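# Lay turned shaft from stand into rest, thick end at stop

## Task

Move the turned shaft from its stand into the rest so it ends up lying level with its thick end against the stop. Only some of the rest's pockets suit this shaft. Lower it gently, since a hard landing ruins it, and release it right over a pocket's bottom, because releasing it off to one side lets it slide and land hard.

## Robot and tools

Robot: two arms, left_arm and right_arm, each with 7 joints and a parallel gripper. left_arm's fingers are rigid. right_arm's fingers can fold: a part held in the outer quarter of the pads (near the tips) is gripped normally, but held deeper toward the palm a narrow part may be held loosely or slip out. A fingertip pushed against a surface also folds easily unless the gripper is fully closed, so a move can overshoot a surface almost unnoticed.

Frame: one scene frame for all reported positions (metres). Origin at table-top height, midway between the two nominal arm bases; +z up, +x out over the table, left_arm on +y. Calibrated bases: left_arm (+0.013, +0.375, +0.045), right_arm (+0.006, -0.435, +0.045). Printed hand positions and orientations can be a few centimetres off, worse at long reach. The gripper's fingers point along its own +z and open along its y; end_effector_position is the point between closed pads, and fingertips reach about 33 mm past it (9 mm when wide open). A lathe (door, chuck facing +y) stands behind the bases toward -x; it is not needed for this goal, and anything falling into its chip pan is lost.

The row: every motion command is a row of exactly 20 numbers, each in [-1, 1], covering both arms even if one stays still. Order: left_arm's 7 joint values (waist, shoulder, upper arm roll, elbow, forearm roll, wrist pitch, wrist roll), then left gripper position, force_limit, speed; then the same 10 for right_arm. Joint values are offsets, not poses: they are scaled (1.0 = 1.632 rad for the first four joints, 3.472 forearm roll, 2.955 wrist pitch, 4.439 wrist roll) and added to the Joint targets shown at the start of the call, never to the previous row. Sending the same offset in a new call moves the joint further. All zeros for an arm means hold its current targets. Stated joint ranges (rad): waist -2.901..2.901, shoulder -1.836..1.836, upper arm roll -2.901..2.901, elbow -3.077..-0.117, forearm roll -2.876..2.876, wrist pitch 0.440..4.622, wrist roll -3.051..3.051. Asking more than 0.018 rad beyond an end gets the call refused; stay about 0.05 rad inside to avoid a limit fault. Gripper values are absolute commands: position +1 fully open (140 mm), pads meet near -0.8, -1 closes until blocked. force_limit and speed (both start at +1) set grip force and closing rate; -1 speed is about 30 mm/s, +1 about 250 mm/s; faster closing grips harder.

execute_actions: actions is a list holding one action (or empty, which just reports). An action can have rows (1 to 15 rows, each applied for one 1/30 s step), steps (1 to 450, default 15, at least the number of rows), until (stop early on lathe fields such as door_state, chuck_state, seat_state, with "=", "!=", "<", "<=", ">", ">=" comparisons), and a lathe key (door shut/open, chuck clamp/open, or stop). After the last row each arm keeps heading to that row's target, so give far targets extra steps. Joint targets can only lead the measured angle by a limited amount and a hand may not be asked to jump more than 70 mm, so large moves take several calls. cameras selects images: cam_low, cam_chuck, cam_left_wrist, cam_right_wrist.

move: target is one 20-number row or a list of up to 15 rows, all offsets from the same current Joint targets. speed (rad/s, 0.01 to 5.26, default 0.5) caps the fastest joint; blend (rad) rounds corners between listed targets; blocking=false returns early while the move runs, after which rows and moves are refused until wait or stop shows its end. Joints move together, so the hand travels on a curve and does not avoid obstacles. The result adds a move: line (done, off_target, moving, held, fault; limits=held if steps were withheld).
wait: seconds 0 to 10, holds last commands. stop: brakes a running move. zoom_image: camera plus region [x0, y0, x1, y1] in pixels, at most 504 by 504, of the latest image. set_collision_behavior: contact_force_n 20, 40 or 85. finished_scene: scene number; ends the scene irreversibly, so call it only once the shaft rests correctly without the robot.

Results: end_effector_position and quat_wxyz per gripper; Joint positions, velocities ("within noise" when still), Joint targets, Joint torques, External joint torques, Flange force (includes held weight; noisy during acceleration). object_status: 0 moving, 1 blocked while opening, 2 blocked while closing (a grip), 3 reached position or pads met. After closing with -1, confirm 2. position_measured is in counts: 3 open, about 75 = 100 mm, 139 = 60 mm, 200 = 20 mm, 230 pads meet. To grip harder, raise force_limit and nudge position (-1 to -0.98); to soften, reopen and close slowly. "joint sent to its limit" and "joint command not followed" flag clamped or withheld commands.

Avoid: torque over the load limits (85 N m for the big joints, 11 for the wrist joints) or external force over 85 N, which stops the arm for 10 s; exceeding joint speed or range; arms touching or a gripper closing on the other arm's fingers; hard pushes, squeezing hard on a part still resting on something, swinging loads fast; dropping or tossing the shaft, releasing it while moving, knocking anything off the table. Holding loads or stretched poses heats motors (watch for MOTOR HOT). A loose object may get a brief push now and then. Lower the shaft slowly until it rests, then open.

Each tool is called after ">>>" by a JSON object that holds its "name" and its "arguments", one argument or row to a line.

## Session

>>> {"name": "execute_actions", "arguments": {
  "actions": []
}}

>>> {"name": "zoom_image", "arguments": {
  "camera": "cam_low",
  "region": [70, 205, 290, 315]
}}

Scene clock: 0.00 s.
left_arm: end_effector_position=(+0.6704, +0.7670, +0.3907) position_measured=3 object_status=3 end_effector_quat_wxyz=(-0.246, +0.643, -0.518, +0.507) | right_arm: end_effector_position=(+0.3654, -0.5581, +0.2399) position_measured=3 object_status=3 end_effector_quat_wxyz=(+0.756, +0.646, +0.069, +0.085)
Joint positions: left_arm=[0.845 0.23 -0.029 -1.884 -1.485 2.216 1.541] | right_arm=[0.38 0.392 0.246 -2.594 -1.242 1.27 -0.123]
Joint velocities: within noise
Joint torques (N m): no reading
External joint torques (N m): no reading
Flange force (N): no reading
Joint targets: left_arm=[0.845 0.230 -0.029 -1.884 -1.485 2.216 1.541] | right_arm=[0.380 0.392 0.246 -2.594 -1.242 1.270 -0.123]
Tool commands: left_gripper/position=+1.0 left_gripper/force_limit=+1.0 left_gripper/speed=+1.0 right_gripper/position=+1.0 right_gripper/force_limit=+1.0 right_gripper/speed=+1.0
lathe: door_state=shut chuck_state=open seat_state=open
camera_calibration:
cam_left_wrist: T_world_to_cam=[[-0.411396, -0.346473, -0.843036, 0.881598], [-0.266844, 0.93019, -0.252074, -0.435154], [0.87152, 0.121257, -0.475131, -0.348149], [0, 0, 0, 1]] pos_world=[0.549987, 0.752441, 0.468111]
cam_right_wrist: T_world_to_cam=[[-0.0398844, 0.134304, 0.990137, -0.138402], [-0.98848, 0.139487, -0.0587379, 0.454569], [-0.146, -0.981074, 0.127194, -0.383196], [0, 0, 0, 1]] pos_world=[0.387866, -0.420762, 0.212478]

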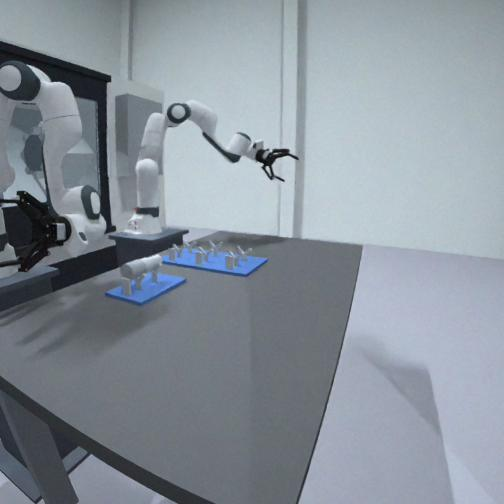

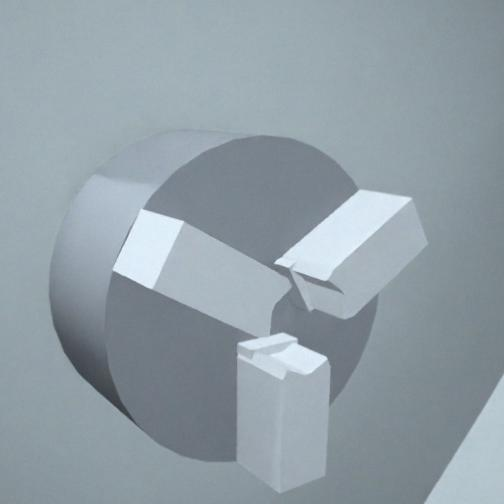

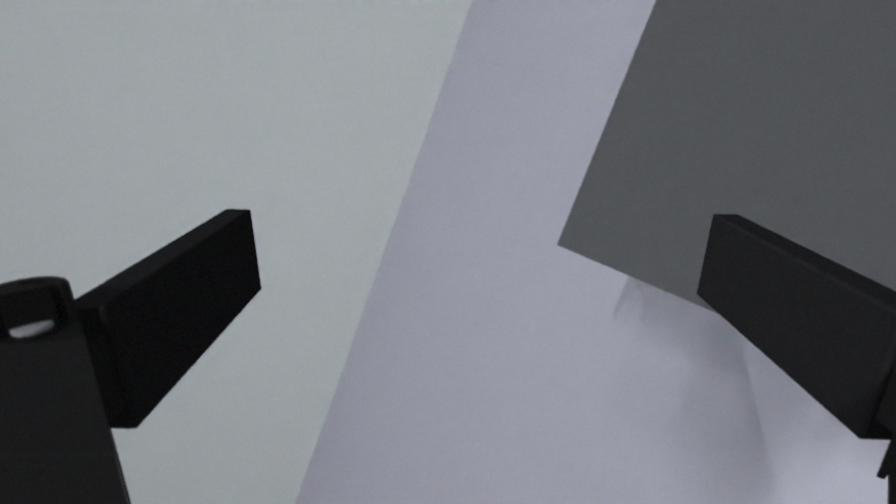

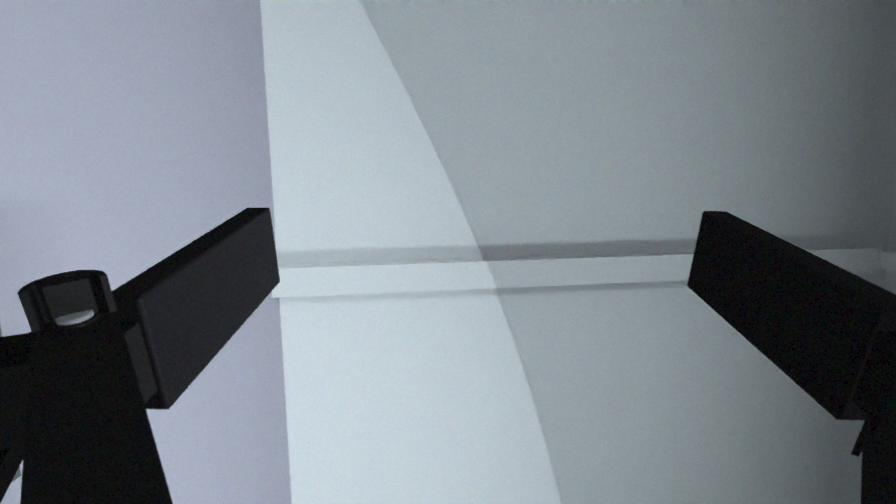

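Scaled by 2.291.

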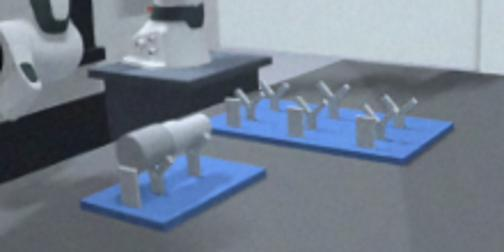

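>>> {"name": "move", "arguments": {
  "target": [-0.7445,-0.0472,0.0178,0.0184,0.4277,-0.0704,0.2451,1,1,-1,-0.7525,-0.3854,-0.1507,0.2665,0.3577,0.2206,0.3816,1,1,1],
  "cameras": ["cam_left_wrist","cam_low"]
}}

>>> {"name": "zoom_image", "arguments": {
  "camera": "cam_left_wrist",
  "region": [150, 0, 500, 300]
}}

>>> {"name": "zoom_image", "arguments": {
  "camera": "cam_left_wrist",
  "region": [400, 0, 750, 300]
}}

>>> {"name": "zoom_image", "arguments": {
  "camera": "cam_low",
  "region": [150, 230, 280, 285]
}}

Scene clock: 5.10 s.
left_arm: end_effector_position=(+0.5691, +0.1478, +0.2709) position_measured=3 object_status=3 end_effector_quat_wxyz=(+0.001, +0.658, +0.753, -0.002) | right_arm: end_effector_position=(+0.3145, -0.8042, +0.3311) position_measured=3 object_status=3 end_effector_quat_wxyz=(-0.003, +0.418, +0.908, +0.000)
Joint positions: left_arm=[-0.369 0.155 -0.002 -1.855 -0.004 2.011 2.624] | right_arm=[-0.847 -0.237 -0.001 -2.159 -0.004 1.917 1.564]
Joint velocities: left_arm=[-0.001 0 0 0 0.001 0 0.004] | right_arm=[0.001 -0.001 0 0 0 0 0.004]
Joint torques (N m): left_arm=[0.07 -36.17 0.57 24.01 1.14 2.11 0.24] | right_arm=[-0.75 -22.76 -0.09 24.3 1.03 2.7 0.17]
External joint torques (N m): left_arm=[0.08 1.41 0.44 -0.5 0.31 -0.37 0.24] | right_arm=[-0.71 1.27 0.16 -0.25 0.28 0.27 0.17]
Flange force (N): left_arm=[-0.6 2.7 0.9] | right_arm=[-3.1 0.0 1.8]
Joint targets: left_arm=[-0.370 0.153 0.000 -1.854 0.000 2.008 2.629] | right_arm=[-0.848 -0.237 0.000 -2.159 -0.001 1.922 1.571]
lathe: door_state=shut chuck_state=open seat_state=open
move: done
camera_calibration:
cam_left_wrist: T_world_to_cam=[[0.990552, 0.136913, -0.00783062, -0.571193], [0.131009, -0.927872, 0.349128, -0.0310913], [0.0405343, -0.346855, -0.937042, 0.425515], [0, 0, 0, 1]] pos_world=[0.552621, 0.196947, 0.405107]
Images, in order (width x height): cam_low 504x504, cam_left_wrist 896x504.

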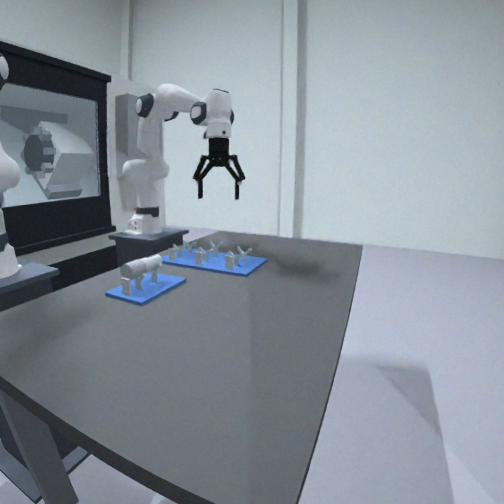

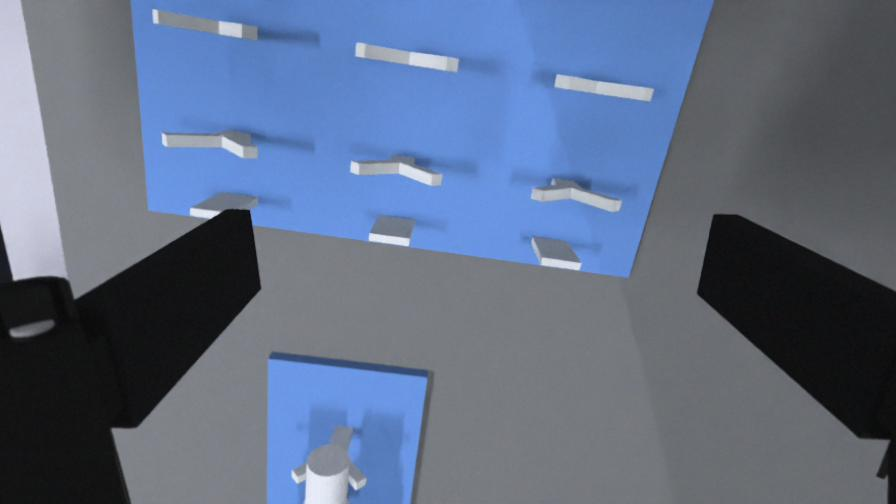

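Scaled by 1.440.

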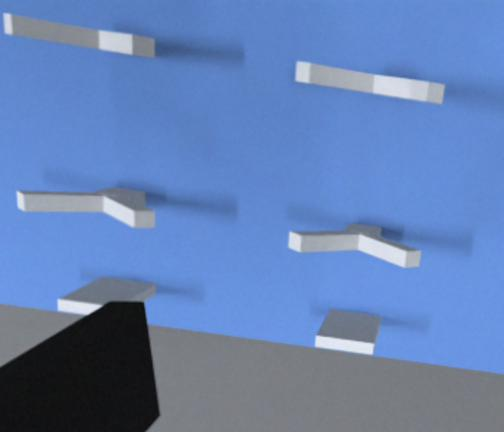

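Scaled by 1.440.

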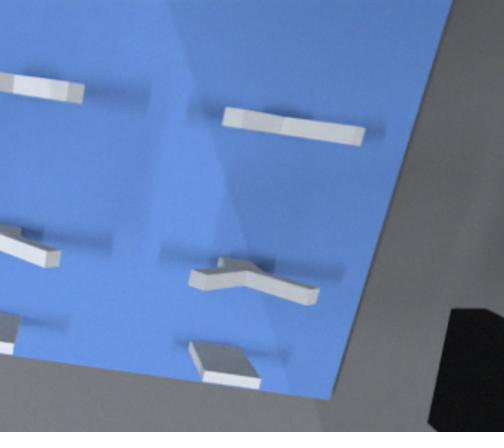

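Scaled by 3.877.

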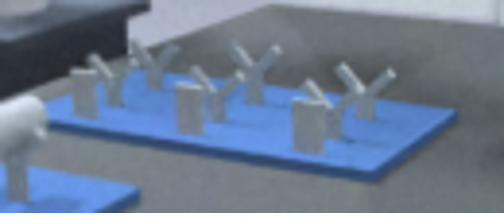

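>>> {"name": "move", "arguments": {
  "target": [-0.2574,0.1728,0,0.2629,0,-0.0504,-0.0656,1,1,-1,0,0,0,0,0,0,0,1,1,1],
  "cameras": ["cam_left_wrist"]
}}

>>> {"name": "zoom_image", "arguments": {
  "camera": "cam_left_wrist",
  "region": [300, 80, 600, 380]
}}

Scene clock: 7.50 s.
left_arm: end_effector_position=(+0.4875, -0.1227, +0.2825) position_measured=3 object_status=3 end_effector_quat_wxyz=(+0.002, +0.710, +0.704, -0.002) | right_arm: end_effector_position=(+0.3146, -0.8042, +0.3311) position_measured=3 object_status=3 end_effector_quat_wxyz=(-0.003, +0.419, +0.908, +0.000)
Joint positions: left_arm=[-0.791 0.433 -0.002 -1.426 -0.003 1.862 2.344] | right_arm=[-0.847 -0.237 -0.001 -2.159 -0.004 1.917 1.566]
Joint velocities: left_arm=[-0.001 -0.002 0.001 0.001 0 -0.001 -0.007] | right_arm=[within noise]
Joint torques (N m): left_arm=[0.41 -44.14 0.81 24.47 1.05 2.11 -0.21] | right_arm=[-0.76 -22.79 -0.06 24.31 1 2.65 0.14]
External joint torques (N m): left_arm=[0.31 2.29 0.35 -0.32 0.19 -0.36 -0.21] | right_arm=[-0.77 1.27 0.13 -0.28 0.24 0.22 0.14]
Flange force (N): left_arm=[-5.2 5.3 0.5] | right_arm=[-3.0 -0.1 1.7]
Joint targets: left_arm=[-0.790 0.435 0.000 -1.425 0.000 1.859 2.338] | right_arm=[-0.848 -0.237 0.000 -2.159 -0.001 1.922 1.571]
lathe: door_state=shut chuck_state=open seat_state=open
move: done
camera_calibration:
cam_left_wrist: T_world_to_cam=[[0.99996, -0.00514287, -0.00728724, -0.475347], [-0.00226411, -0.936625, 0.350327, -0.21183], [-0.00862709, -0.350297, -0.936599, 0.369384], [0, 0, 0, 1]] pos_world=[0.478035, -0.0714559, 0.41671]
Images, in order (width x height): cam_left_wrist 896x504.

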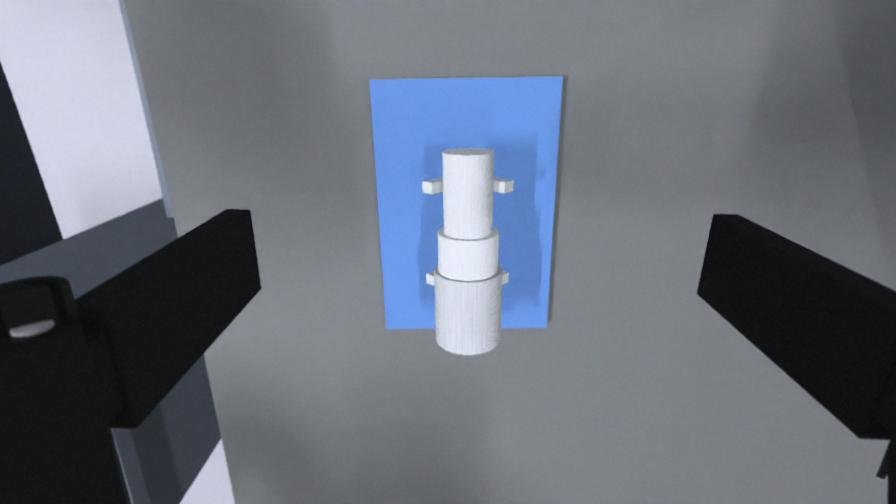

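Scaled by 1.680.

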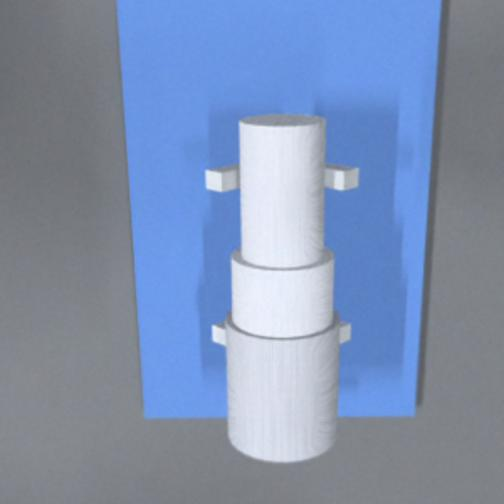

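>>> {"name": "move", "arguments": {
  "target": [
    [0.3039,-0.3597,0,-0.3952,0,0.02,0.059,1,1,-1,0,0,0,0,0,0,0,1,1,1],
    [0.3039,-0.3597,0,-0.3952,0,0.02,0.059,1,1,-1,1,0,0,0,0,0,0,1,1,1],
    [0.3039,-0.3597,0,-0.3952,0,0.02,0.059,1,1,-1,1,0.2506,0,-0.2145,0,0.4937,0,1,1,1]
  ],
  "speed": 0.8,
  "blend": 0.1,
  "cameras": ["cam_right_wrist","cam_low"]
}}

>>> {"name": "zoom_image", "arguments": {
  "camera": "cam_right_wrist",
  "region": [560, 0, 840, 200]
}}

>>> {"name": "zoom_image", "arguments": {
  "camera": "cam_right_wrist",
  "region": [420, 60, 640, 280]
}}

>>> {"name": "zoom_image", "arguments": {
  "camera": "cam_right_wrist",
  "region": [330, 150, 510, 330]
}}

Scene clock: 13.53 s.
left_arm: end_effector_position=(+0.4989, +0.2193, +0.3309) position_measured=3 object_status=3 end_effector_quat_wxyz=(-0.001, +0.618, +0.786, -0.002) | right_arm: end_effector_position=(+0.4776, +0.0145, +0.1810) position_measured=3 object_status=3 end_effector_quat_wxyz=(+0.317, -0.352, +0.872, +0.126)
Joint positions: left_arm=[-0.295 -0.15 0.001 -2.069 -0.003 1.916 2.596] | right_arm=[0.782 0.17 0.002 -2.509 -0.003 3.376 1.566]
Joint velocities: within noise
Joint torques (N m): left_arm=[0.46 -26.16 -0.6 24 1 2.61 0.16] | right_arm=[-0.11 -30.08 0.09 18.07 0.41 3.83 0.16]
External joint torques (N m): left_arm=[0.49 1.1 -0.4 -0.72 0.14 0.14 0.16] | right_arm=[-0.08 1.74 -0.05 -0.22 0.04 0.35 0.18]
Flange force (N): left_arm=[-0.2 0.9 2.3] | right_arm=[0.0 0.0 0.0]
Joint targets: left_arm=[-0.294 -0.152 0.000 -2.070 0.000 1.918 2.600] | right_arm=[0.784 0.172 0.000 -2.509 -0.001 3.381 1.571]
lathe: door_state=shut chuck_state=open seat_state=open
move: done
camera_calibration:
cam_right_wrist: T_world_to_cam=[[-0.683313, 0.729995, -0.0138252, 0.327875], [0.348515, 0.34275, 0.872387, -0.327834], [0.641577, 0.591295, -0.48862, -0.0850344], [0, 0, 0, 1]] pos_world=[0.392852, -0.0767015, 0.248981]
Images, in order (width x height): cam_low 504x504, cam_right_wrist 896x504.

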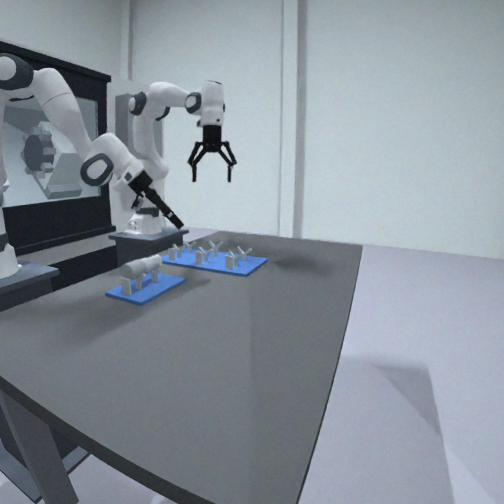

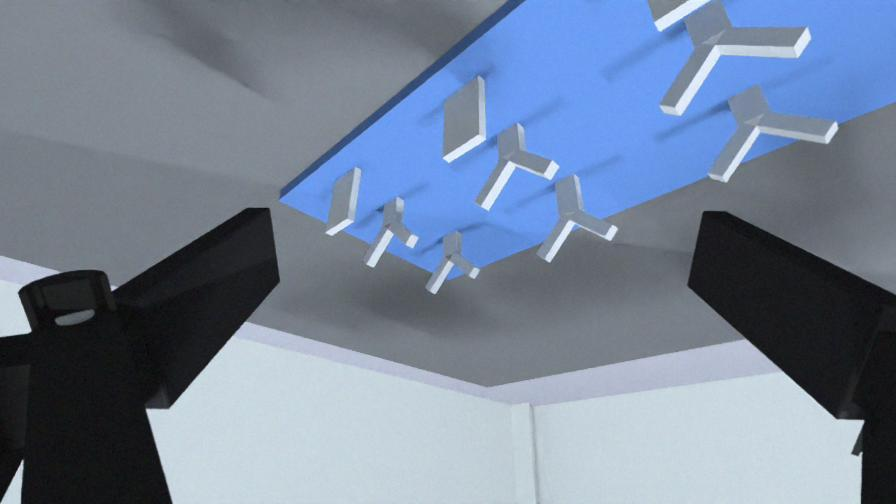

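Scaled by 1.800.

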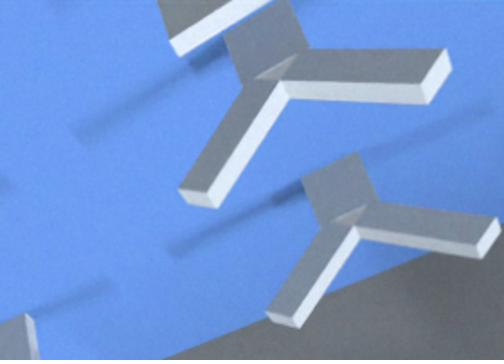

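Scaled by 2.291.

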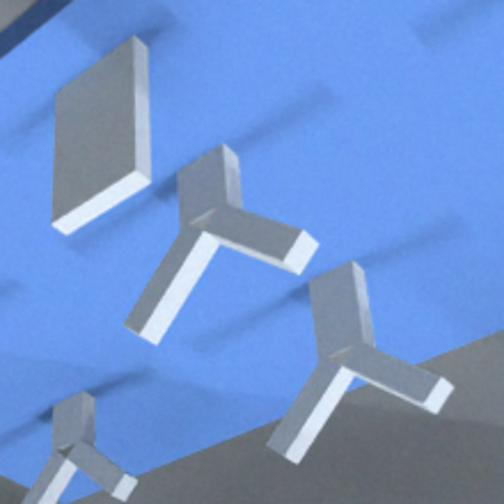

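Scaled by 2.800.

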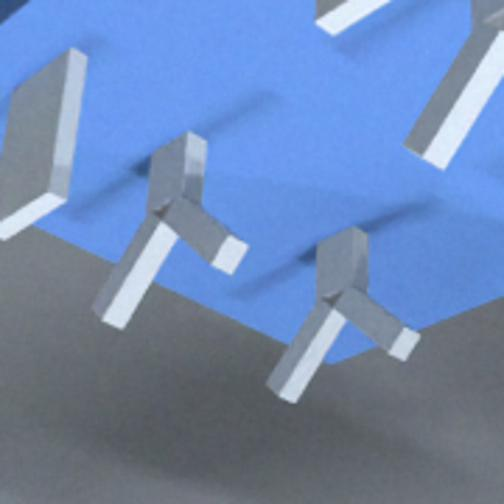

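>>> {"name": "move", "arguments": {
  "target": [
    [0,0,0,0,0,0,0,1,1,-1,0,-0.2506,0,0.2145,0,-0.4937,0,1,1,1],
    [0,0,0,0,0,0,0,1,1,-1,-1,-0.2506,0,0.2145,0,-0.4937,0,1,1,1],
    [-0.3479,0.5225,0,0.5327,0,-0.0056,-0.0768,1,1,-1,-1,-0.2506,0,0.2145,0,-0.4937,0,1,1,1]
  ],
  "speed": 0.8,
  "blend": 0.1,
  "cameras": ["cam_left_wrist"]
}}

>>> {"name": "zoom_image", "arguments": {
  "camera": "cam_left_wrist",
  "region": [360, 0, 600, 320]
}}

Scene clock: 20.53 s.
left_arm: end_effector_position=(+0.4874, -0.1992, +0.2005) position_measured=3 object_status=3 end_effector_quat_wxyz=(+0.000, +0.707, +0.707, -0.002) | right_arm: end_effector_position=(+0.3162, -0.8061, +0.3311) position_measured=3 object_status=3 end_effector_quat_wxyz=(+0.000, +0.420, +0.908, -0.002)
Joint positions: left_arm=[-0.863 0.702 -0.002 -1.201 -0.003 1.904 2.265] | right_arm=[-0.847 -0.236 -0.001 -2.16 -0.003 1.926 1.566]
Joint velocities: left_arm=[0.002 0 -0.001 0 -0.001 -0.001 -0.004] | right_arm=[within noise]
Joint torques (N m): left_arm=[0.28 -50.99 1.02 24.4 0.97 2.1 -0.21] | right_arm=[-0.78 -23.05 0.16 24.37 0.83 2.13 0.17]
External joint torques (N m): left_arm=[0.02 2.18 0.24 -0.34 0.13 -0.36 -0.21] | right_arm=[-0.76 0.95 0.38 -0.16 0.06 -0.31 0.17]
Flange force (N): left_arm=[-6.6 5.2 1.0] | right_arm=[-2.4 0.2 0.0]
Joint targets: left_arm=[-0.862 0.701 0.000 -1.200 0.000 1.902 2.259] | right_arm=[-0.848 -0.237 0.000 -2.159 -0.001 1.922 1.571]
lathe: door_state=shut chuck_state=open seat_state=open
move: done
camera_calibration:
cam_left_wrist: T_world_to_cam=[[0.999953, 0.00290044, -0.00923913, -0.474312], [0.00593927, -0.937263, 0.348573, -0.2586], [-0.00764847, -0.348612, -0.937236, 0.265727], [0, 0, 0, 1]] pos_world=[0.477858, -0.148365, 0.334807]
Images, in order (width x height): cam_left_wrist 896x504.

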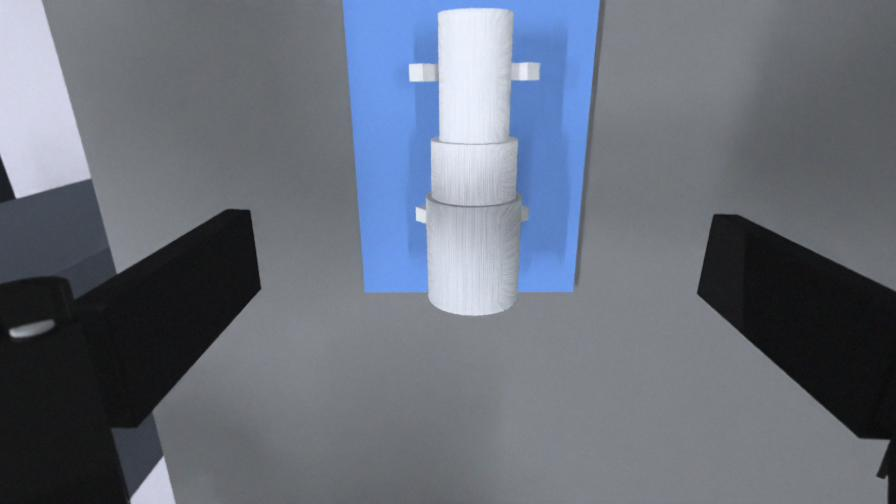

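Scaled by 1.575.

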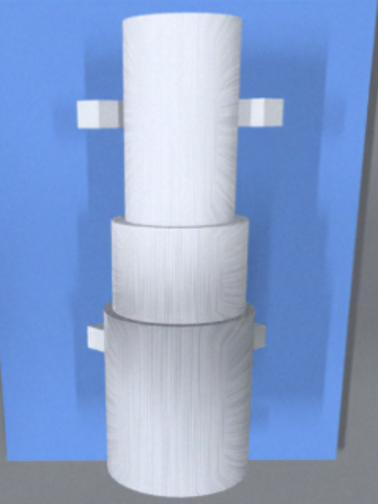

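>>> {"name": "move", "arguments": {
  "target": [
    [0.003,0.0417,0,-0.0561,0,0.0537,0.0011,1,1,-1,0,0,0,0,0,0,0,1,1,1],
    [0.003,0.0762,0,-0.0674,0,0.0790,0.0011,1,1,-1,0,0,0,0,0,0,0,1,1,1]
  ],
  "speed": 0.2,
  "blend": 0.03,
  "cameras": ["cam_left_wrist"]
}}

Scene clock: 22.87 s.
left_arm: end_effector_position=(+0.4885, -0.1956, +0.0767) position_measured=3 object_status=3 end_effector_quat_wxyz=(-0.002, +0.705, +0.709, -0.002) | right_arm: end_effector_position=(+0.3162, -0.8060, +0.3311) position_measured=3 object_status=3 end_effector_quat_wxyz=(+0.000, +0.420, +0.908, -0.002)
Joint positions: left_arm=[-0.859 0.826 -0.002 -1.311 -0.003 2.132 2.264] | right_arm=[-0.847 -0.236 -0.001 -2.16 -0.003 1.926 1.566]
Joint velocities: left_arm=[-0.001 0.001 0 -0.001 0 0.005 0.001] | right_arm=[within noise]
Joint torques (N m): left_arm=[0.75 -52.39 1.17 23.23 0.87 2.67 0] | right_arm=[-0.77 -23.02 0.15 24.36 0.84 2.14 0.2]
External joint torques (N m): left_arm=[0.82 2.29 0.53 -0.58 0.12 0.22 0] | right_arm=[-0.74 1.06 0.39 -0.22 0.08 -0.31 0.2]
Flange force (N): left_arm=[-2.5 3.5 3.7] | right_arm=[-2.6 0.2 0.1]
Joint targets: left_arm=[-0.857 0.825 0.000 -1.310 0.000 2.135 2.264] | right_arm=[-0.848 -0.237 0.000 -2.159 -0.001 1.922 1.571]
lathe: door_state=shut chuck_state=open seat_state=open
move: done
camera_calibration:
cam_left_wrist: T_world_to_cam=[[0.999879, 0.0093192, -0.0124414, -0.475038], [0.013037, -0.938638, 0.344659, -0.215491], [-0.008466, -0.344779, -0.938646, 0.152175], [0, 0, 0, 1]] pos_world=[0.479078, -0.145374, 0.211199]
Images, in order (width x height): cam_left_wrist 896x504.

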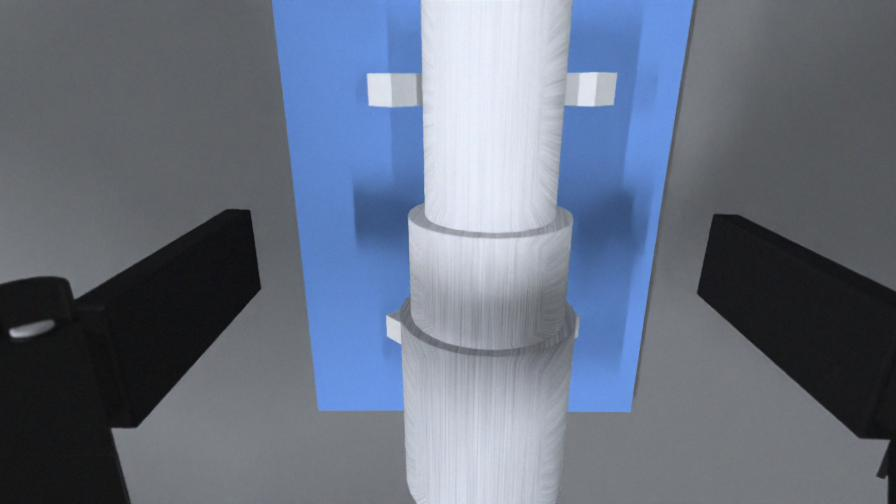

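>>> {"name": "move", "arguments": {
  "target": [0.0008,0.0014,0,0.0034,0,-0.0012,0.0003,1,1,-1,0,0,0,0,0,0,0,1,1,1],
  "cameras": []
}}

>>> {"name": "execute_actions", "arguments": {
  "actions": [
    {"rows":[[0,0,0,0,0,0,0,-1,1,-1,0,0,0,0,0,0,0,1,1,1]],"steps":200}
  ],
  "cameras": ["cam_left_wrist"]
}}

Scene clock: 23.80 s.
left_arm: end_effector_position=(+0.4909, -0.1969, +0.0790) position_measured=3 object_status=3 end_effector_quat_wxyz=(+0.000, +0.705, +0.709, -0.002) | right_arm: end_effector_position=(+0.3162, -0.8060, +0.3311) position_measured=3 object_status=3 end_effector_quat_wxyz=(+0.000, +0.420, +0.908, -0.002)
Joint positions: left_arm=[-0.857 0.826 -0.002 -1.306 -0.003 2.133 2.264] | right_arm=[-0.847 -0.236 -0.001 -2.16 -0.003 1.926 1.566]
Joint velocities: within noise
Joint torques (N m): left_arm=[0.71 -52.42 1.21 23.44 0.88 2.24 0.04] | right_arm=[-0.78 -23.07 0.16 24.31 0.83 2.15 0.19]
External joint torques (N m): left_arm=[0.64 2.35 0.47 -0.44 0.13 -0.23 0.04] | right_arm=[-0.81 0.99 0.34 -0.23 0.06 -0.29 0.19]
Flange force (N): left_arm=[-4.6 5.0 3.0] | right_arm=[-2.3 0.1 0.2]
Joint targets: left_arm=[-0.856 0.827 0.000 -1.305 0.000 2.132 2.265] | right_arm=[-0.848 -0.237 0.000 -2.159 -0.001 1.922 1.571]
lathe: door_state=shut chuck_state=open seat_state=open
move: done
No camera images: "cameras" was empty.

Scene clock: 30.67 s.
left_arm: end_effector_position=(+0.4903, -0.1970, +0.0792) position_measured=157 object_status=2 end_effector_quat_wxyz=(+0.000, +0.705, +0.709, -0.002) | right_arm: end_effector_position=(+0.3162, -0.8060, +0.3311) position_measured=3 object_status=3 end_effector_quat_wxyz=(+0.000, +0.420, +0.908, -0.001)
Joint positions: left_arm=[-0.858 0.826 -0.002 -1.305 -0.003 2.131 2.264] | right_arm=[-0.847 -0.236 -0.001 -2.16 -0.003 1.926 1.566]
Joint velocities: within noise
Joint torques (N m): left_arm=[1.55 -51.48 2.49 23.13 1.14 2.56 0.02] | right_arm=[-0.74 -23.04 0.14 24.36 0.84 2.15 0.14]
External joint torques (N m): left_arm=[1.57 3.45 1.82 -0.82 0.39 0.09 0.02] | right_arm=[-0.81 1.14 0.27 -0.31 0.08 -0.31 0.14]
Flange force (N): left_arm=[-4.3 6.4 5.2] | right_arm=[-2.5 -0.1 0.4]
Joint targets: left_arm=[-0.856 0.827 0.000 -1.305 0.000 2.132 2.265] | right_arm=[-0.848 -0.237 0.000 -2.159 -0.001 1.922 1.571]
lathe: door_state=shut chuck_state=open seat_state=open
camera_calibration:
cam_left_wrist: T_world_to_cam=[[0.999903, 0.00981194, -0.00989798, -0.476782], [0.0126429, -0.937446, 0.3479, -0.217473], [-0.00586525, -0.347992, -0.937479, 0.152074], [0, 0, 0, 1]] pos_world=[0.480377, -0.146271, 0.213506]
Images, in order (width x height): cam_left_wrist 896x504.

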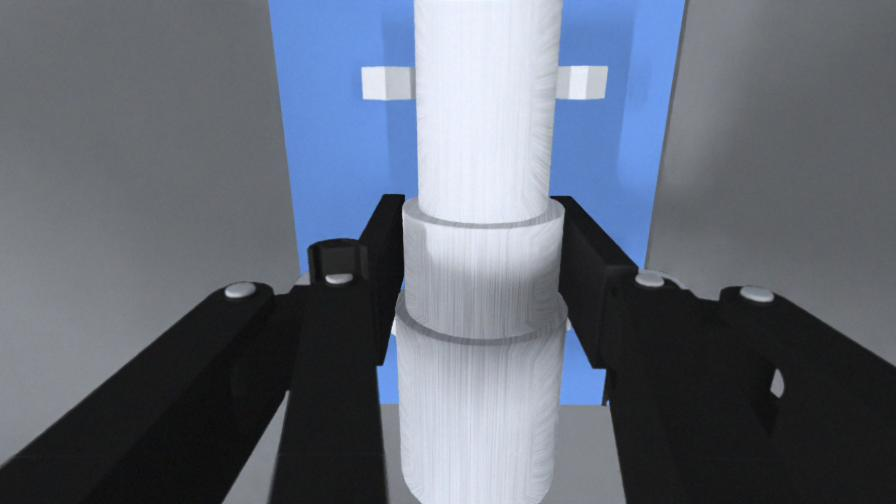

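>>> {"name": "execute_actions", "arguments": {
  "actions": [
    {"rows":[[0,0,0,0,0,0,0,0.3,1,-1,0,0,0,0,0,0,0,1,1,1]],"steps":75}
  ],
  "cameras": []
}}

>>> {"name": "move", "arguments": {
  "target": [0.0021,-0.0053,0,-0.0132,0,0.0044,0.0008,0.3,1,-1,0,0,0,0,0,0,0,1,1,1],
  "speed": 0.05,
  "cameras": ["cam_left_wrist"]
}}

Scene clock: 33.83 s.
left_arm: end_effector_position=(+0.4905, -0.1968, +0.0790) position_measured=91 object_status=3 end_effector_quat_wxyz=(+0.000, +0.705, +0.709, -0.002) | right_arm: end_effector_position=(+0.3162, -0.8060, +0.3311) position_measured=3 object_status=3 end_effector_quat_wxyz=(+0.000, +0.420, +0.908, -0.001)
Joint positions: left_arm=[-0.857 0.826 -0.002 -1.305 -0.003 2.131 2.264] | right_arm=[-0.847 -0.236 -0.001 -2.16 -0.003 1.926 1.566]
Joint velocities: within noise
Joint torques (N m): left_arm=[0.75 -52.47 1.37 23.2 0.84 2.42 0.03] | right_arm=[-0.78 -23.04 0.09 24.35 0.83 2.19 0.17]
External joint torques (N m): left_arm=[0.59 2.58 0.58 -0.82 0.09 -0.06 0.03] | right_arm=[-0.89 1.01 0.17 -0.25 0.06 -0.26 0.17]
Flange force (N): left_arm=[-2.9 3.5 3.7] | right_arm=[-2.3 -0.2 0.3]
Joint targets: left_arm=[-0.856 0.827 0.000 -1.305 0.000 2.132 2.265] | right_arm=[-0.848 -0.237 0.000 -2.159 -0.001 1.922 1.571]
lathe: door_state=shut chuck_state=open seat_state=open
No camera images: "cameras" was empty.

Scene clock: 34.63 s.
left_arm: end_effector_position=(+0.4899, -0.1920, +0.0747) position_measured=91 object_status=3 end_effector_quat_wxyz=(-0.002, +0.704, +0.710, -0.002) | right_arm: end_effector_position=(+0.3162, -0.8060, +0.3311) position_measured=3 object_status=3 end_effector_quat_wxyz=(+0.000, +0.420, +0.908, -0.001)
Joint positions: left_arm=[-0.854 0.821 -0.002 -1.325 -0.003 2.142 2.264] | right_arm=[-0.847 -0.236 -0.001 -2.16 -0.003 1.926 1.566]
Joint velocities: left_arm=[-0.001 -0.001 0.001 -0.001 -0.001 0.005 0] | right_arm=[within noise]
Joint torques (N m): left_arm=[0.71 -52.67 1.41 22.64 0.83 2.61 0.24] | right_arm=[-0.76 -23.04 0.15 24.32 0.83 2.18 0.16]
External joint torques (N m): left_arm=[0.71 1.86 0.73 -1.1 0.08 0.16 0.24] | right_arm=[-0.86 1.12 0.25 -0.34 0.06 -0.28 0.16]
Flange force (N): left_arm=[1.5 0.5 3.1] | right_arm=[-2.4 -0.1 0.5]
Joint targets: left_arm=[-0.852 0.819 0.000 -1.326 0.000 2.145 2.269] | right_arm=[-0.848 -0.237 0.000 -2.159 -0.001 1.922 1.571]
lathe: door_state=shut chuck_state=open seat_state=open
move: done
camera_calibration:
cam_left_wrist: T_world_to_cam=[[0.999836, 0.0133057, -0.0123246, -0.475645], [0.0167412, -0.938467, 0.344964, -0.213258], [-0.0069762, -0.345113, -0.938535, 0.150762], [0, 0, 0, 1]] pos_world=[0.480189, -0.141777, 0.2092]
Images, in order (width x height): cam_left_wrist 896x504.

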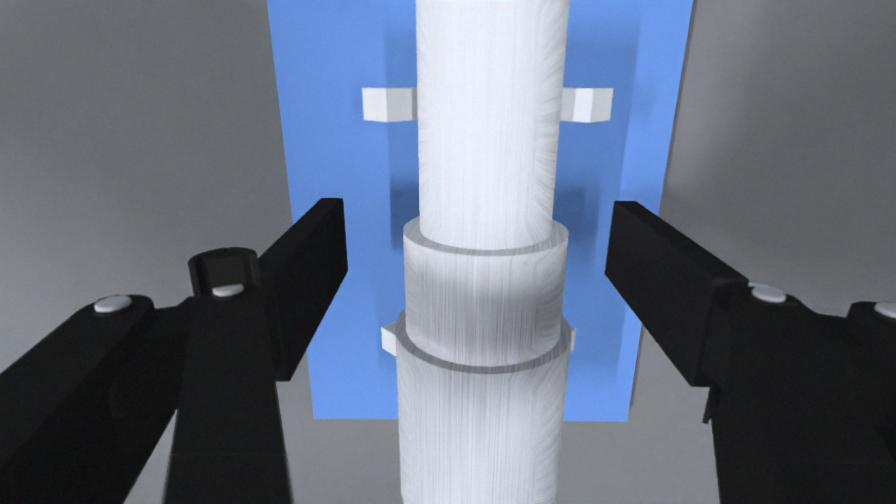

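>>> {"name": "execute_actions", "arguments": {
  "actions": [
    {"rows":[[0,0,0,0,0,0,0,-1,1,-1,0,0,0,0,0,0,0,1,1,1]],"steps":165}
  ],
  "cameras": ["cam_left_wrist"]
}}

Scene clock: 40.40 s.
left_arm: end_effector_position=(+0.4900, -0.1921, +0.0749) position_measured=166 object_status=2 end_effector_quat_wxyz=(-0.002, +0.704, +0.710, -0.002) | right_arm: end_effector_position=(+0.3162, -0.8060, +0.3311) position_measured=3 object_status=3 end_effector_quat_wxyz=(+0.000, +0.420, +0.908, -0.001)
Joint positions: left_arm=[-0.854 0.821 -0.002 -1.326 -0.003 2.143 2.264] | right_arm=[-0.847 -0.236 -0.001 -2.16 -0.003 1.926 1.566]
Joint velocities: within noise
Joint torques (N m): left_arm=[1.5 -52.58 2.84 22.99 1.7 2.59 0.33] | right_arm=[-0.84 -23.03 0.08 24.34 0.84 2.17 0.15]
External joint torques (N m): left_arm=[1.43 2.05 2.11 -0.83 0.95 0.13 0.33] | right_arm=[-0.8 1.17 0.32 -0.34 0.09 -0.29 0.15]
Flange force (N): left_arm=[0.2 3.0 3.3] | right_arm=[-2.5 0.0 0.5]
Joint targets: left_arm=[-0.852 0.819 0.000 -1.326 0.000 2.145 2.269] | right_arm=[-0.848 -0.237 0.000 -2.159 -0.001 1.922 1.571]
lathe: door_state=shut chuck_state=open seat_state=open
camera_calibration:
cam_left_wrist: T_world_to_cam=[[0.999841, 0.0134109, -0.0117363, -0.475853], [0.0166417, -0.938214, 0.345655, -0.21339], [-0.00637559, -0.345796, -0.938288, 0.150515], [0, 0, 0, 1]] pos_world=[0.480289, -0.141776, 0.209401]
Images, in order (width x height): cam_left_wrist 896x504.

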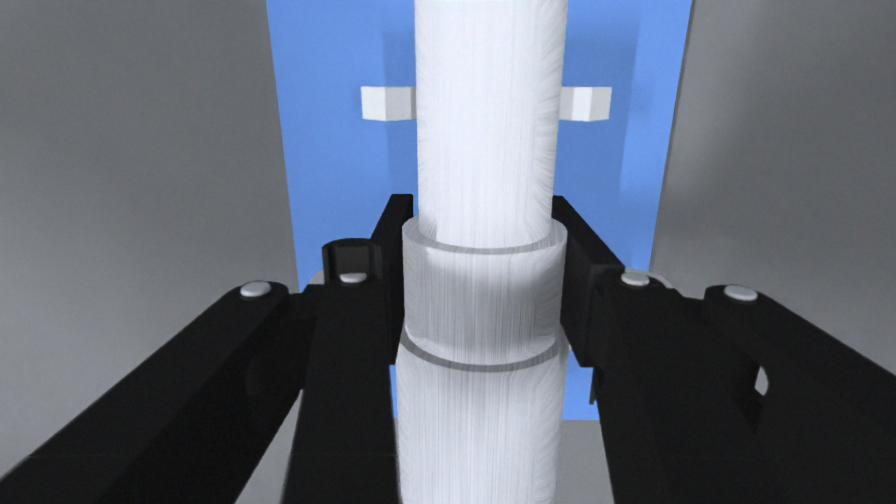

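>>> {"name": "move", "arguments": {
  "target": [
    [0,-0.0115,0,0.0038,0,-0.0084,0,-1,1,-1,0,0,0,0,0,0,0,1,1,1],
    [0,-0.0766,0,0.0674,0,-0.0795,0,-1,1,-1,0,0,0,0,0,0,0,1,1,1],
    [0.2862,-0.4173,0,-0.5141,0,0.0589,0.1088,-1,1,-1,0,0,0,0,0,0,0,1,1,1]
  ],
  "speed": [0.03,0.15,0.3],
  "blend": [0,0.05,0],
  "cameras": ["cam_left_wrist","cam_low"]
}}

>>> {"name": "zoom_image", "arguments": {
  "camera": "cam_low",
  "region": [160, 210, 230, 280]
}}

Scene clock: 47.17 s.
left_arm: end_effector_position=(+0.5223, +0.1588, +0.1613) position_measured=166 object_status=2 end_effector_quat_wxyz=(+0.000, +0.708, +0.706, -0.001) | right_arm: end_effector_position=(+0.3162, -0.8060, +0.3311) position_measured=3 object_status=3 end_effector_quat_wxyz=(+0.000, +0.420, +0.908, -0.001)
Joint positions: left_arm=[-0.386 0.146 0 -2.169 -0.003 2.313 2.746] | right_arm=[-0.847 -0.236 -0.001 -2.16 -0.003 1.926 1.566]
Joint velocities: left_arm=[0 -0.001 0.001 0 -0.003 0.001 0.005] | right_arm=[within noise]
Joint torques (N m): left_arm=[0.19 -36.95 0.2 23.84 0.76 3.15 0.08] | right_arm=[-0.77 -23.02 0.1 24.33 0.83 2.19 0.16]
External joint torques (N m): left_arm=[0.28 -1.73 0.14 1.41 0.07 0.66 0.08] | right_arm=[-0.76 0.94 0.31 -0.15 0.07 -0.24 0.16]
Flange force (N): left_arm=[0.5 0.1 -2.3] | right_arm=[-2.4 0.1 0.1]
Joint targets: left_arm=[-0.385 0.137 0.000 -2.166 0.000 2.319 2.752] | right_arm=[-0.848 -0.237 0.000 -2.159 -0.001 1.922 1.571]
lathe: door_state=shut chuck_state=open seat_state=open
move: done
camera_calibration:
cam_left_wrist: T_world_to_cam=[[0.999964, 0.00155395, -0.00829961, -0.510507], [0.00433875, -0.937795, 0.347162, 0.0915261], [-0.00724386, -0.347186, -0.937768, 0.353727], [0, 0, 0, 1]] pos_world=[0.512654, 0.209435, 0.295702]
Images, in order (width x height): cam_low 504x504, cam_left_wrist 896x504.

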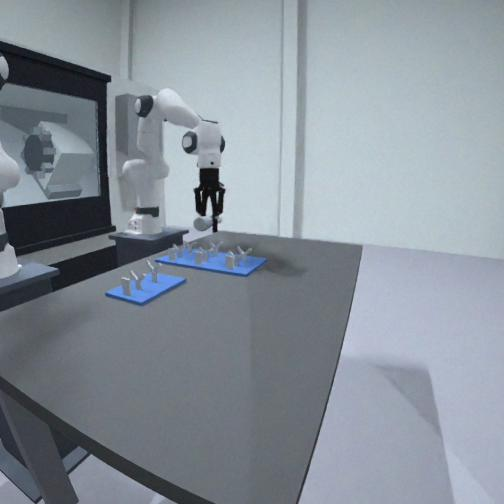

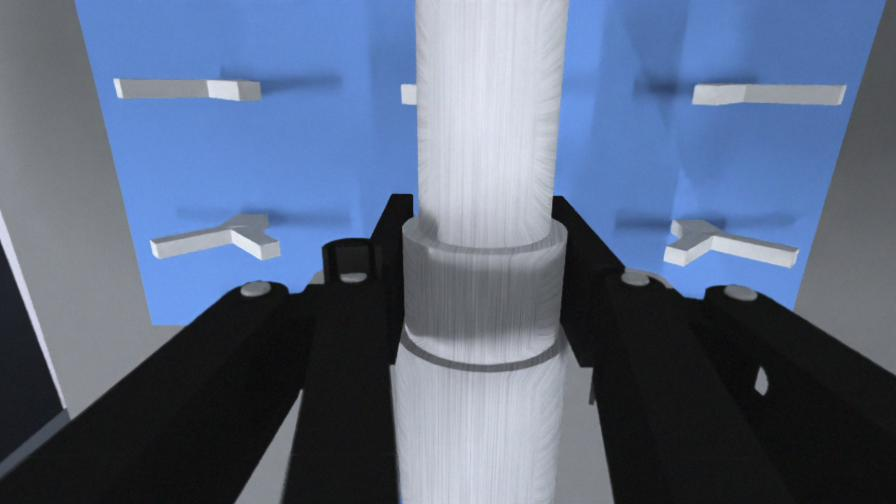

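Scaled by 7.200.

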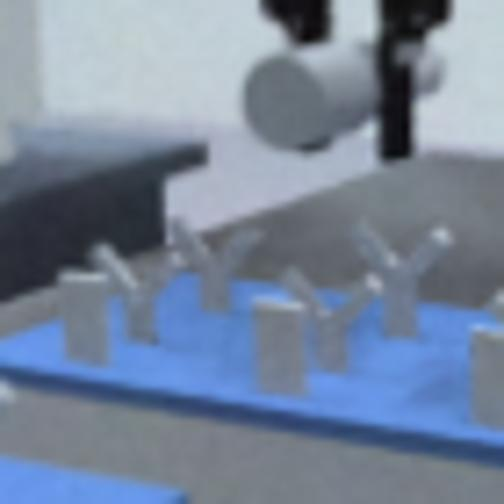

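>>> {"name": "move", "arguments": {
  "target": [0,0.0762,0,-0.0227,0,0.0547,0,-1,1,-1,0,0,0,0,0,0,0,1,1,1],
  "speed": 0.08,
  "cameras": ["cam_left_wrist","cam_low"]
}}

>>> {"name": "zoom_image", "arguments": {
  "camera": "cam_low",
  "region": [170, 220, 230, 280]
}}

Scene clock: 49.90 s.
left_arm: end_effector_position=(+0.5231, +0.1586, +0.0936) position_measured=166 object_status=2 end_effector_quat_wxyz=(+0.002, +0.708, +0.706, +0.000) | right_arm: end_effector_position=(+0.3162, -0.8060, +0.3311) position_measured=3 object_status=3 end_effector_quat_wxyz=(+0.000, +0.420, +0.908, -0.001)
Joint positions: left_arm=[-0.386 0.266 0 -2.206 -0.003 2.474 2.747] | right_arm=[-0.847 -0.236 -0.001 -2.16 -0.003 1.926 1.566]
Joint velocities: left_arm=[0 0.001 0 0 0 0.004 0.001] | right_arm=[within noise]
Joint torques (N m): left_arm=[0.2 -38.26 0.41 22.11 0.64 3.25 0.17] | right_arm=[-0.76 -23.03 0.07 24.31 0.85 2.2 0.16]
External joint torques (N m): left_arm=[0.23 -1.03 0.17 1.53 0.06 0.75 0.17] | right_arm=[-0.67 1.07 0.36 -0.3 0.09 -0.25 0.16]
Flange force (N): left_arm=[-0.2 2.3 -0.7] | right_arm=[-2.4 0.2 0.5]
Joint targets: left_arm=[-0.385 0.262 0.000 -2.203 0.000 2.481 2.752] | right_arm=[-0.848 -0.237 0.000 -2.159 -0.001 1.922 1.571]
lathe: door_state=shut chuck_state=open seat_state=open
move: done
camera_calibration:
cam_left_wrist: T_world_to_cam=[[0.999989, 0.0000921344, -0.00476791, -0.512073], [0.00174656, -0.93742, 0.348197, 0.11608], [-0.00443745, -0.348201, -0.937409, 0.288841], [0, 0, 0, 1]] pos_world=[0.513146, 0.209437, 0.227902]
Images, in order (width x height): cam_low 504x504, cam_left_wrist 896x504.

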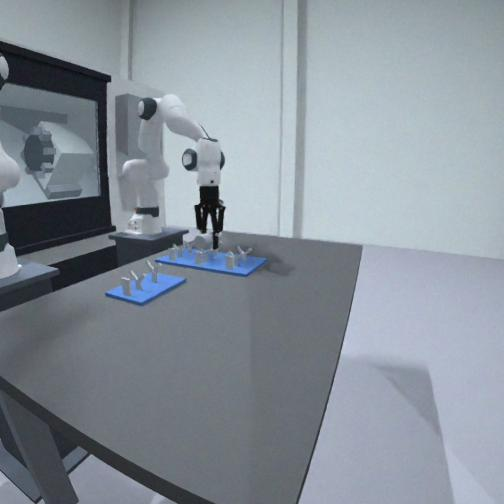

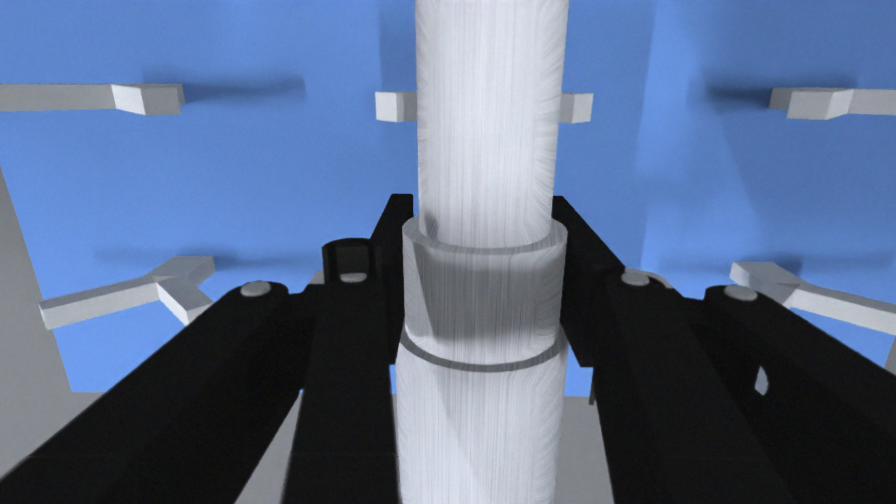

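Scaled by 8.400.

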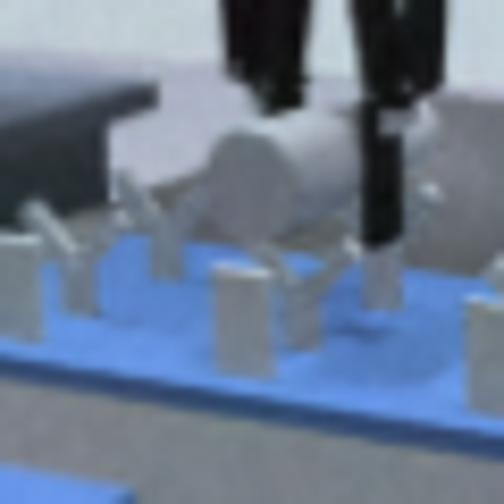

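>>> {"name": "move", "arguments": {
  "target": [0.0004,0.0186,0,0,0,0.0102,0.0002,-1,1,-1,0,0,0,0,0,0,0,1,1,1],
  "speed": 0.025,
  "cameras": ["cam_left_wrist","cam_low"]
}}

>>> {"name": "zoom_image", "arguments": {
  "camera": "cam_low",
  "region": [180, 225, 220, 265]
}}

Scene clock: 51.63 s.
left_arm: end_effector_position=(+0.5239, +0.1583, +0.0797) position_measured=166 object_status=2 end_effector_quat_wxyz=(+0.002, +0.709, +0.706, +0.000) | right_arm: end_effector_position=(+0.3162, -0.8060, +0.3311) position_measured=3 object_status=3 end_effector_quat_wxyz=(+0.000, +0.420, +0.908, -0.001)
Joint positions: left_arm=[-0.386 0.296 0 -2.206 -0.003 2.504 2.748] | right_arm=[-0.847 -0.236 -0.001 -2.16 -0.003 1.926 1.566]
Joint velocities: left_arm=[0 -0.001 0 0 0.002 0.004 0.001] | right_arm=[within noise]
Joint torques (N m): left_arm=[0.61 -38.56 0.44 21.71 0.62 3.2 0.2] | right_arm=[-0.76 -23.05 0.08 24.33 0.83 2.19 0.16]
External joint torques (N m): left_arm=[0.65 -0.76 0.18 1.53 0.06 0.7 0.2] | right_arm=[-0.73 0.86 0.32 -0.18 0.07 -0.25 0.16]
Flange force (N): left_arm=[0.1 3.2 -0.3] | right_arm=[-2.1 0.1 0.1]
Joint targets: left_arm=[-0.384 0.292 0.000 -2.203 0.000 2.511 2.753] | right_arm=[-0.848 -0.237 0.000 -2.159 -0.001 1.922 1.571]
lathe: door_state=shut chuck_state=open seat_state=open
move: done
camera_calibration:
cam_left_wrist: T_world_to_cam=[[0.999989, -0.000598478, -0.00461614, -0.512826], [0.00104633, -0.93742, 0.3482, 0.120997], [-0.00453565, -0.348201, -0.937409, 0.275761], [0, 0, 0, 1]] pos_world=[0.513944, 0.209138, 0.214002]
Images, in order (width x height): cam_low 504x504, cam_left_wrist 896x504.

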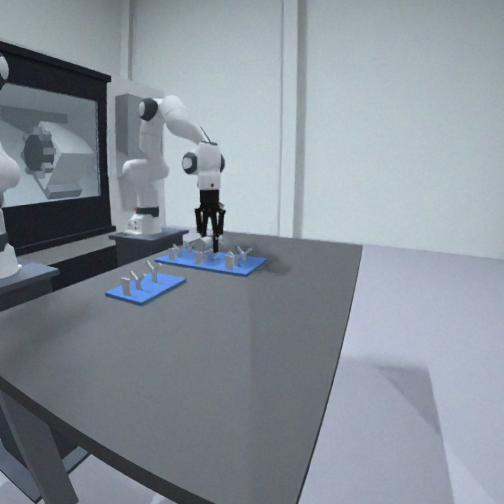

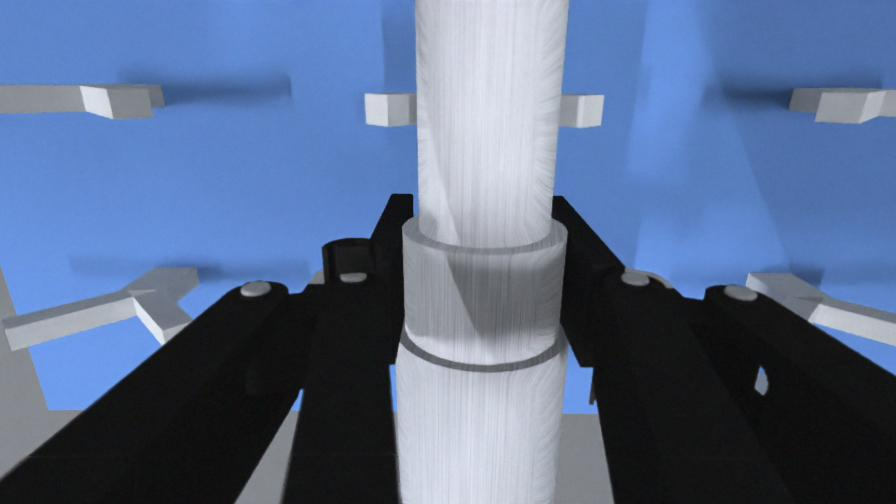

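Scaled by 12.600.

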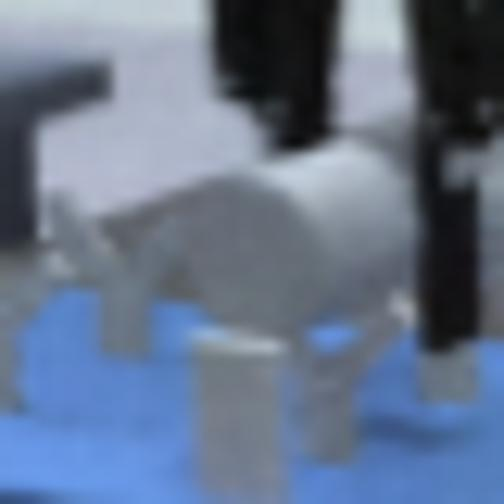

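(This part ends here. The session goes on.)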